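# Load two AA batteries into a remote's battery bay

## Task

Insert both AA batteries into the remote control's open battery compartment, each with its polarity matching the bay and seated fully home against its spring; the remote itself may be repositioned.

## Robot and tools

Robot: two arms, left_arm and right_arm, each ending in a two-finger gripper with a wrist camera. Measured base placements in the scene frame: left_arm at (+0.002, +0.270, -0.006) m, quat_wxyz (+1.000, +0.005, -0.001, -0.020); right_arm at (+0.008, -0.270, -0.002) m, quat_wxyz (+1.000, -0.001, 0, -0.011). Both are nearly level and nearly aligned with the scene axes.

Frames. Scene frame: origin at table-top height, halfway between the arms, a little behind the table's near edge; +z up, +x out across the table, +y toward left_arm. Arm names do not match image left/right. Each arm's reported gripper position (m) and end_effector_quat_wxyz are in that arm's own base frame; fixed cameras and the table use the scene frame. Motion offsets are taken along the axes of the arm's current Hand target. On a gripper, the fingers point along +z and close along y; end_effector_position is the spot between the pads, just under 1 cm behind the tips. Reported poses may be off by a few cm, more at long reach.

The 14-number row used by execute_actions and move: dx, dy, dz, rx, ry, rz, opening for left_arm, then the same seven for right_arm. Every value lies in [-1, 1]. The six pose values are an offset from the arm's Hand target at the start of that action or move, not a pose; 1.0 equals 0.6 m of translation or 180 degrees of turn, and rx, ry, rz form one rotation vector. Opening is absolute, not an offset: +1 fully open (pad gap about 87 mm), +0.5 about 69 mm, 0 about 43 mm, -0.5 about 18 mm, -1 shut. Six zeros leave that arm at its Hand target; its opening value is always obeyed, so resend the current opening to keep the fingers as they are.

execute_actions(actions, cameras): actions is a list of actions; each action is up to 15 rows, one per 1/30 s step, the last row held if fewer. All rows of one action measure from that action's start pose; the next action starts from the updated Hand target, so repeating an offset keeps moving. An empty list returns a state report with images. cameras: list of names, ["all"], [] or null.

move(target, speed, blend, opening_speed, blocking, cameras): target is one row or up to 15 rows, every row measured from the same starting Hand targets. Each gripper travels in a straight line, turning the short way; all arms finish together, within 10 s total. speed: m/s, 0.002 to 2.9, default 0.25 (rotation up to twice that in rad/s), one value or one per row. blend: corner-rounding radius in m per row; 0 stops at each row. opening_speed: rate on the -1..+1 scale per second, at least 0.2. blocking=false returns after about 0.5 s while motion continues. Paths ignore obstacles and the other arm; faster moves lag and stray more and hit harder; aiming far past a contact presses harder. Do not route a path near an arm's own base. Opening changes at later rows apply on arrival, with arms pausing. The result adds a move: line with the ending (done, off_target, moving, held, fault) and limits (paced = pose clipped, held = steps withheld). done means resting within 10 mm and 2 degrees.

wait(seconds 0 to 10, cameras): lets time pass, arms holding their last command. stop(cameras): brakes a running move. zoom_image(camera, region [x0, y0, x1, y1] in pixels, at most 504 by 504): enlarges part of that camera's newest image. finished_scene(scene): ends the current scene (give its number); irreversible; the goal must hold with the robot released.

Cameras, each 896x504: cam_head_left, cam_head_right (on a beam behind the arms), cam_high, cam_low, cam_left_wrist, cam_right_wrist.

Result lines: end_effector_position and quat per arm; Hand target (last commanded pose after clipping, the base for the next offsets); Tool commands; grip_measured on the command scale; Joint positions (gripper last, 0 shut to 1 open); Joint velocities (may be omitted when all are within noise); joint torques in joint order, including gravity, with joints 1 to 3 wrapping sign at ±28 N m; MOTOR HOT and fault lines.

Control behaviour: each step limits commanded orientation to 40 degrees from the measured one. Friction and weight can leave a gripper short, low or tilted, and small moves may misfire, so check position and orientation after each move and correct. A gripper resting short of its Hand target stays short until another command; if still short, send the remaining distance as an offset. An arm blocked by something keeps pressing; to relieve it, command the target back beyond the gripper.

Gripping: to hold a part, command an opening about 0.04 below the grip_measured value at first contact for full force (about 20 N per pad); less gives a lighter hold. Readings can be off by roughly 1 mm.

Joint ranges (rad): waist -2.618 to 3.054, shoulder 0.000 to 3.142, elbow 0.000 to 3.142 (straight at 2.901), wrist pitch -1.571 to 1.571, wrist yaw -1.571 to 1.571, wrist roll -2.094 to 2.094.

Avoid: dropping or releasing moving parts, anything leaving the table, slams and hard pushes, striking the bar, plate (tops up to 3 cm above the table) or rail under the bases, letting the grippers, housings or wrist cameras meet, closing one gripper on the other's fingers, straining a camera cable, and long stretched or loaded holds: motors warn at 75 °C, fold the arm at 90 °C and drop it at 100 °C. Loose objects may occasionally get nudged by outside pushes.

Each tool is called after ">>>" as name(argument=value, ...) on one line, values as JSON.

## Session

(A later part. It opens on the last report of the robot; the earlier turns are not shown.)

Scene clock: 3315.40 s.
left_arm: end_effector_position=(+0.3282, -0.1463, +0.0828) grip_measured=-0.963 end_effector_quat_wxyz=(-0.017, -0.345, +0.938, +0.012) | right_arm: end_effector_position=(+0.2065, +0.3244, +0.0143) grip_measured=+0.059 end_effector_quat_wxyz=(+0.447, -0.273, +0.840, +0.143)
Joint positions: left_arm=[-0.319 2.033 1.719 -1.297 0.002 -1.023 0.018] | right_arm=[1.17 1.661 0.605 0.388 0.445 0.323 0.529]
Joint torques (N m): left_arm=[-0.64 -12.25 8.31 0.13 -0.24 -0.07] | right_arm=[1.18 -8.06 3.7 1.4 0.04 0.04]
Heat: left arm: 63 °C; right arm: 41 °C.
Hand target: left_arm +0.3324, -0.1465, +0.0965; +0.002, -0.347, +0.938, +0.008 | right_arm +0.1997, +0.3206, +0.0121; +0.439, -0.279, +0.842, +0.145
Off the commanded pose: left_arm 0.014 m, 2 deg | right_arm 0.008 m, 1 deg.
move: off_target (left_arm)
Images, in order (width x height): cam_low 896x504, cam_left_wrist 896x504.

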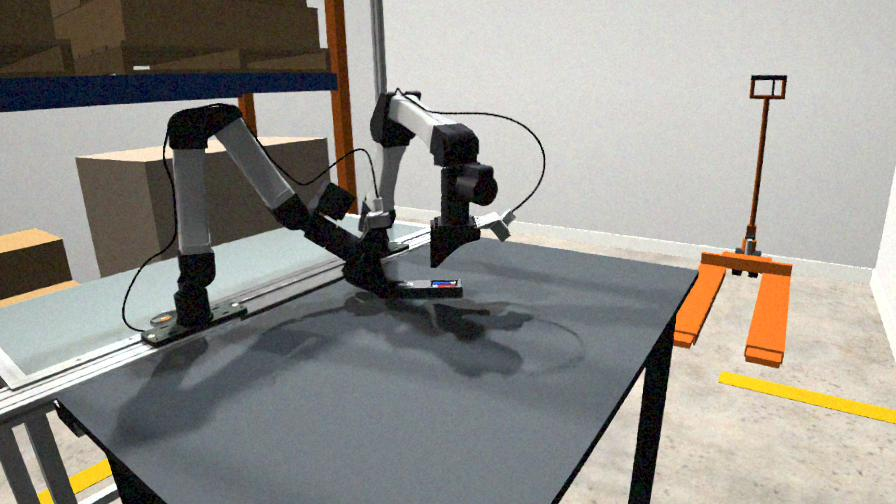

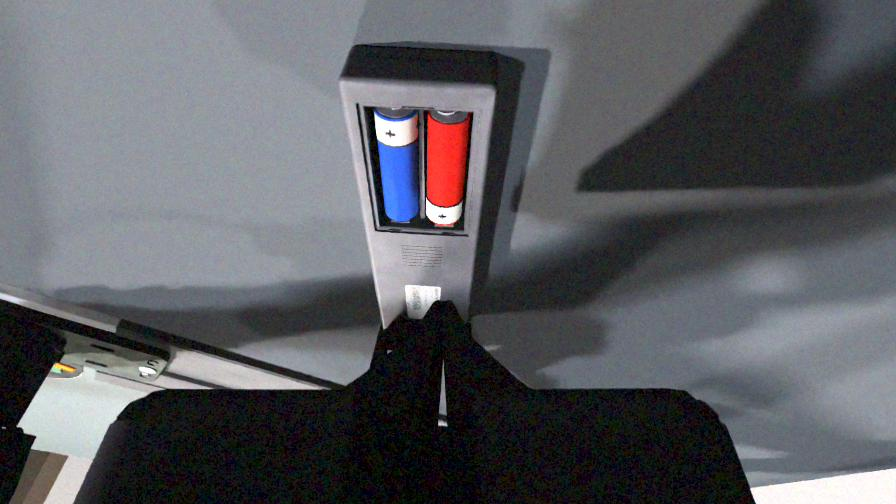

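Both seated and level. Release the right arm.

>>> move(target=[[0,0,-0.08,0,0,0,-1,0,0,0,0,0,0,0.3],[0,0,-0.1,0,0,0,-1,0,0,-0.2,0,0,0,0.3]], speed=0.1, opening_speed=0.4, cameras=["all"])

>>> zoom_image(camera="cam_left_wrist", region=[330, 60, 530, 260])

>>> zoom_image(camera="cam_low", region=[400, 240, 490, 310])

Scene clock: 3329.93 s.
left_arm: end_effector_position=(+0.3308, -0.1471, +0.1533) grip_measured=-0.963 end_effector_quat_wxyz=(-0.005, -0.346, +0.938, +0.003) | right_arm: end_effector_position=(+0.1208, +0.2590, +0.0735) grip_measured=+0.300 end_effector_quat_wxyz=(+0.432, -0.287, +0.844, +0.136)
Joint positions: left_arm=[-0.319 2.033 2.004 -1.552 0.001 -1.026 0.018] | right_arm=[1.436 1.116 0.526 -0.219 0.62 0.525 0.65]
Joint torques (N m): left_arm=[-0.83 -9.47 8.24 0.16 -0.23 -0.07] | right_arm=[1.11 -4.21 6.83 1.41 0.46 0.08]
Heat: left arm: 63 °C; right arm: 41 °C.
Hand target: left_arm +0.3326, -0.1475, +0.1566; +0.002, -0.347, +0.938, +0.008 | right_arm +0.1208, +0.2619, +0.0809; +0.439, -0.279, +0.842, +0.145
Off the commanded pose: left_arm 0.004 m, 1 deg | right_arm 0.008 m, 2 deg.
move: done

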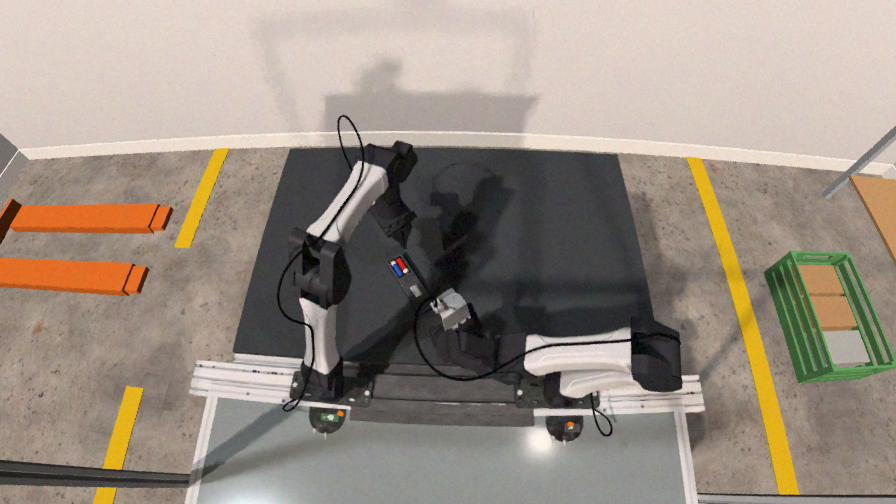

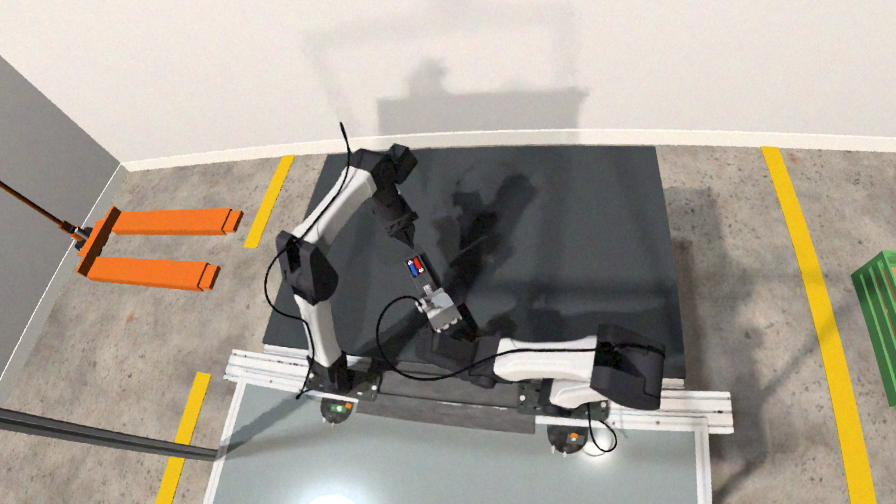

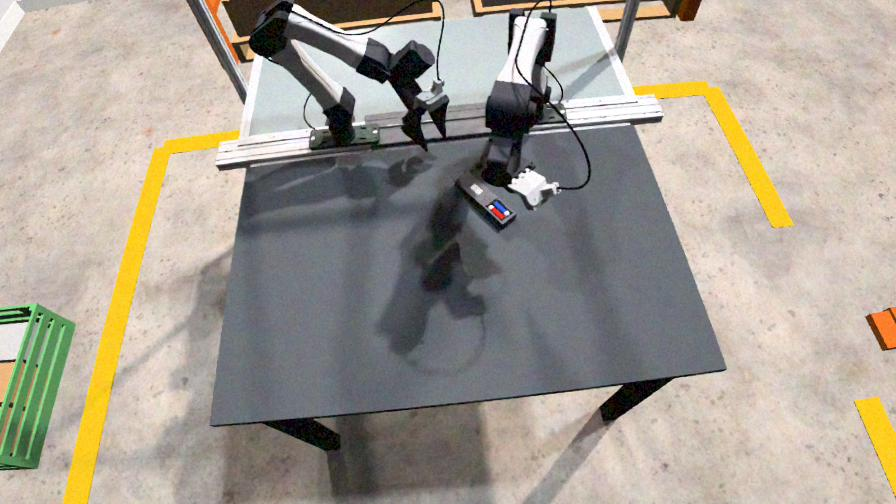

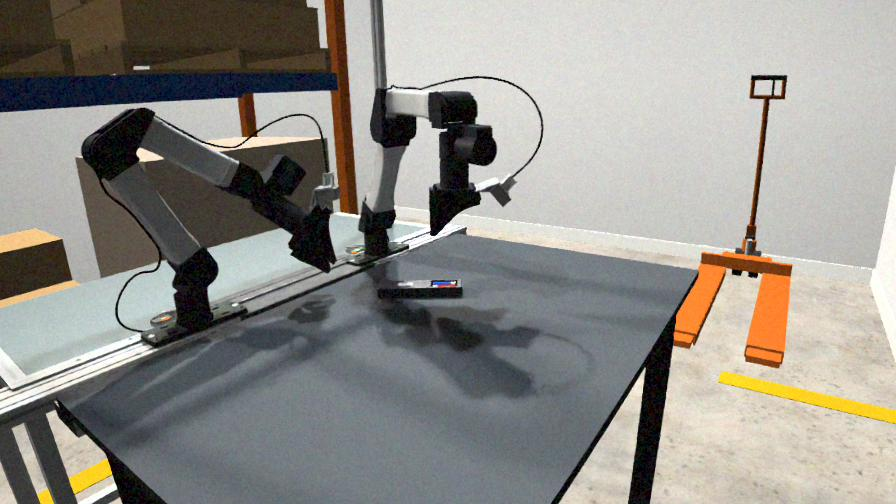

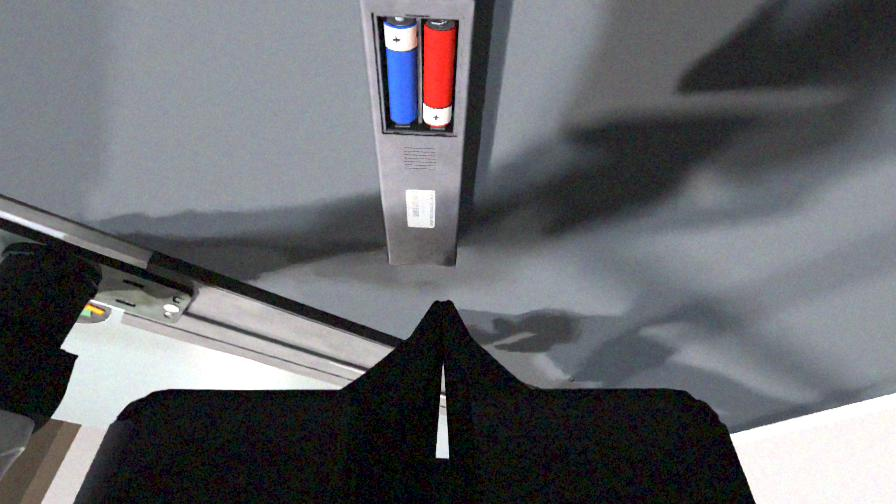

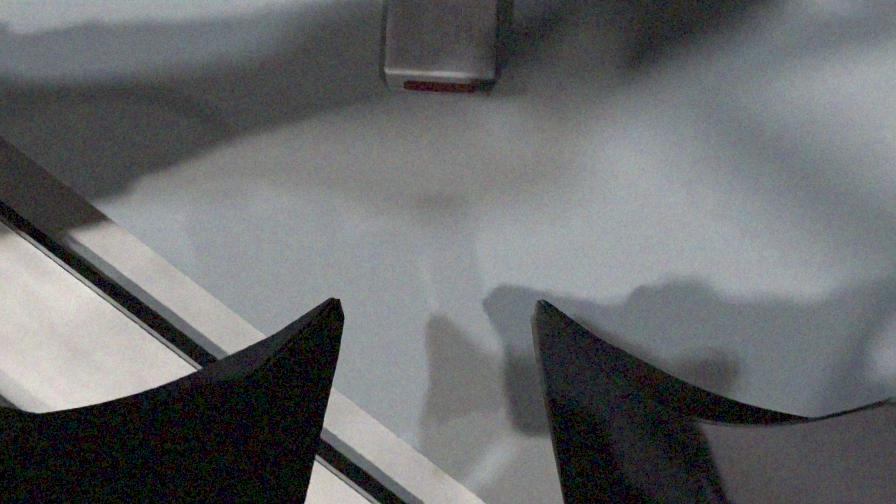

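Scaled by 2.520 from the camera's 896x504 image, which has a finer 1280x720 frame.

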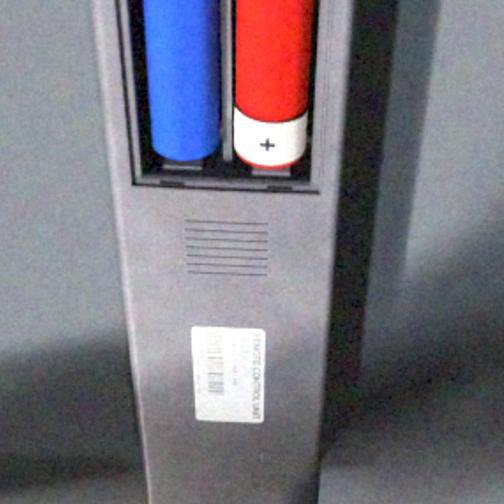

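Scaled by 5.600 from the camera's 896x504 image, which has a finer 1280x720 frame.

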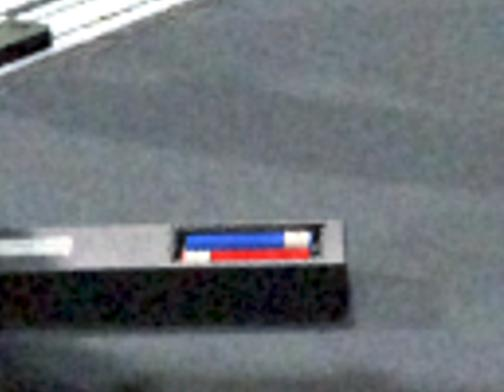

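Good.

>>> finished_scene(scene=2)

The scene is finished: the task was done.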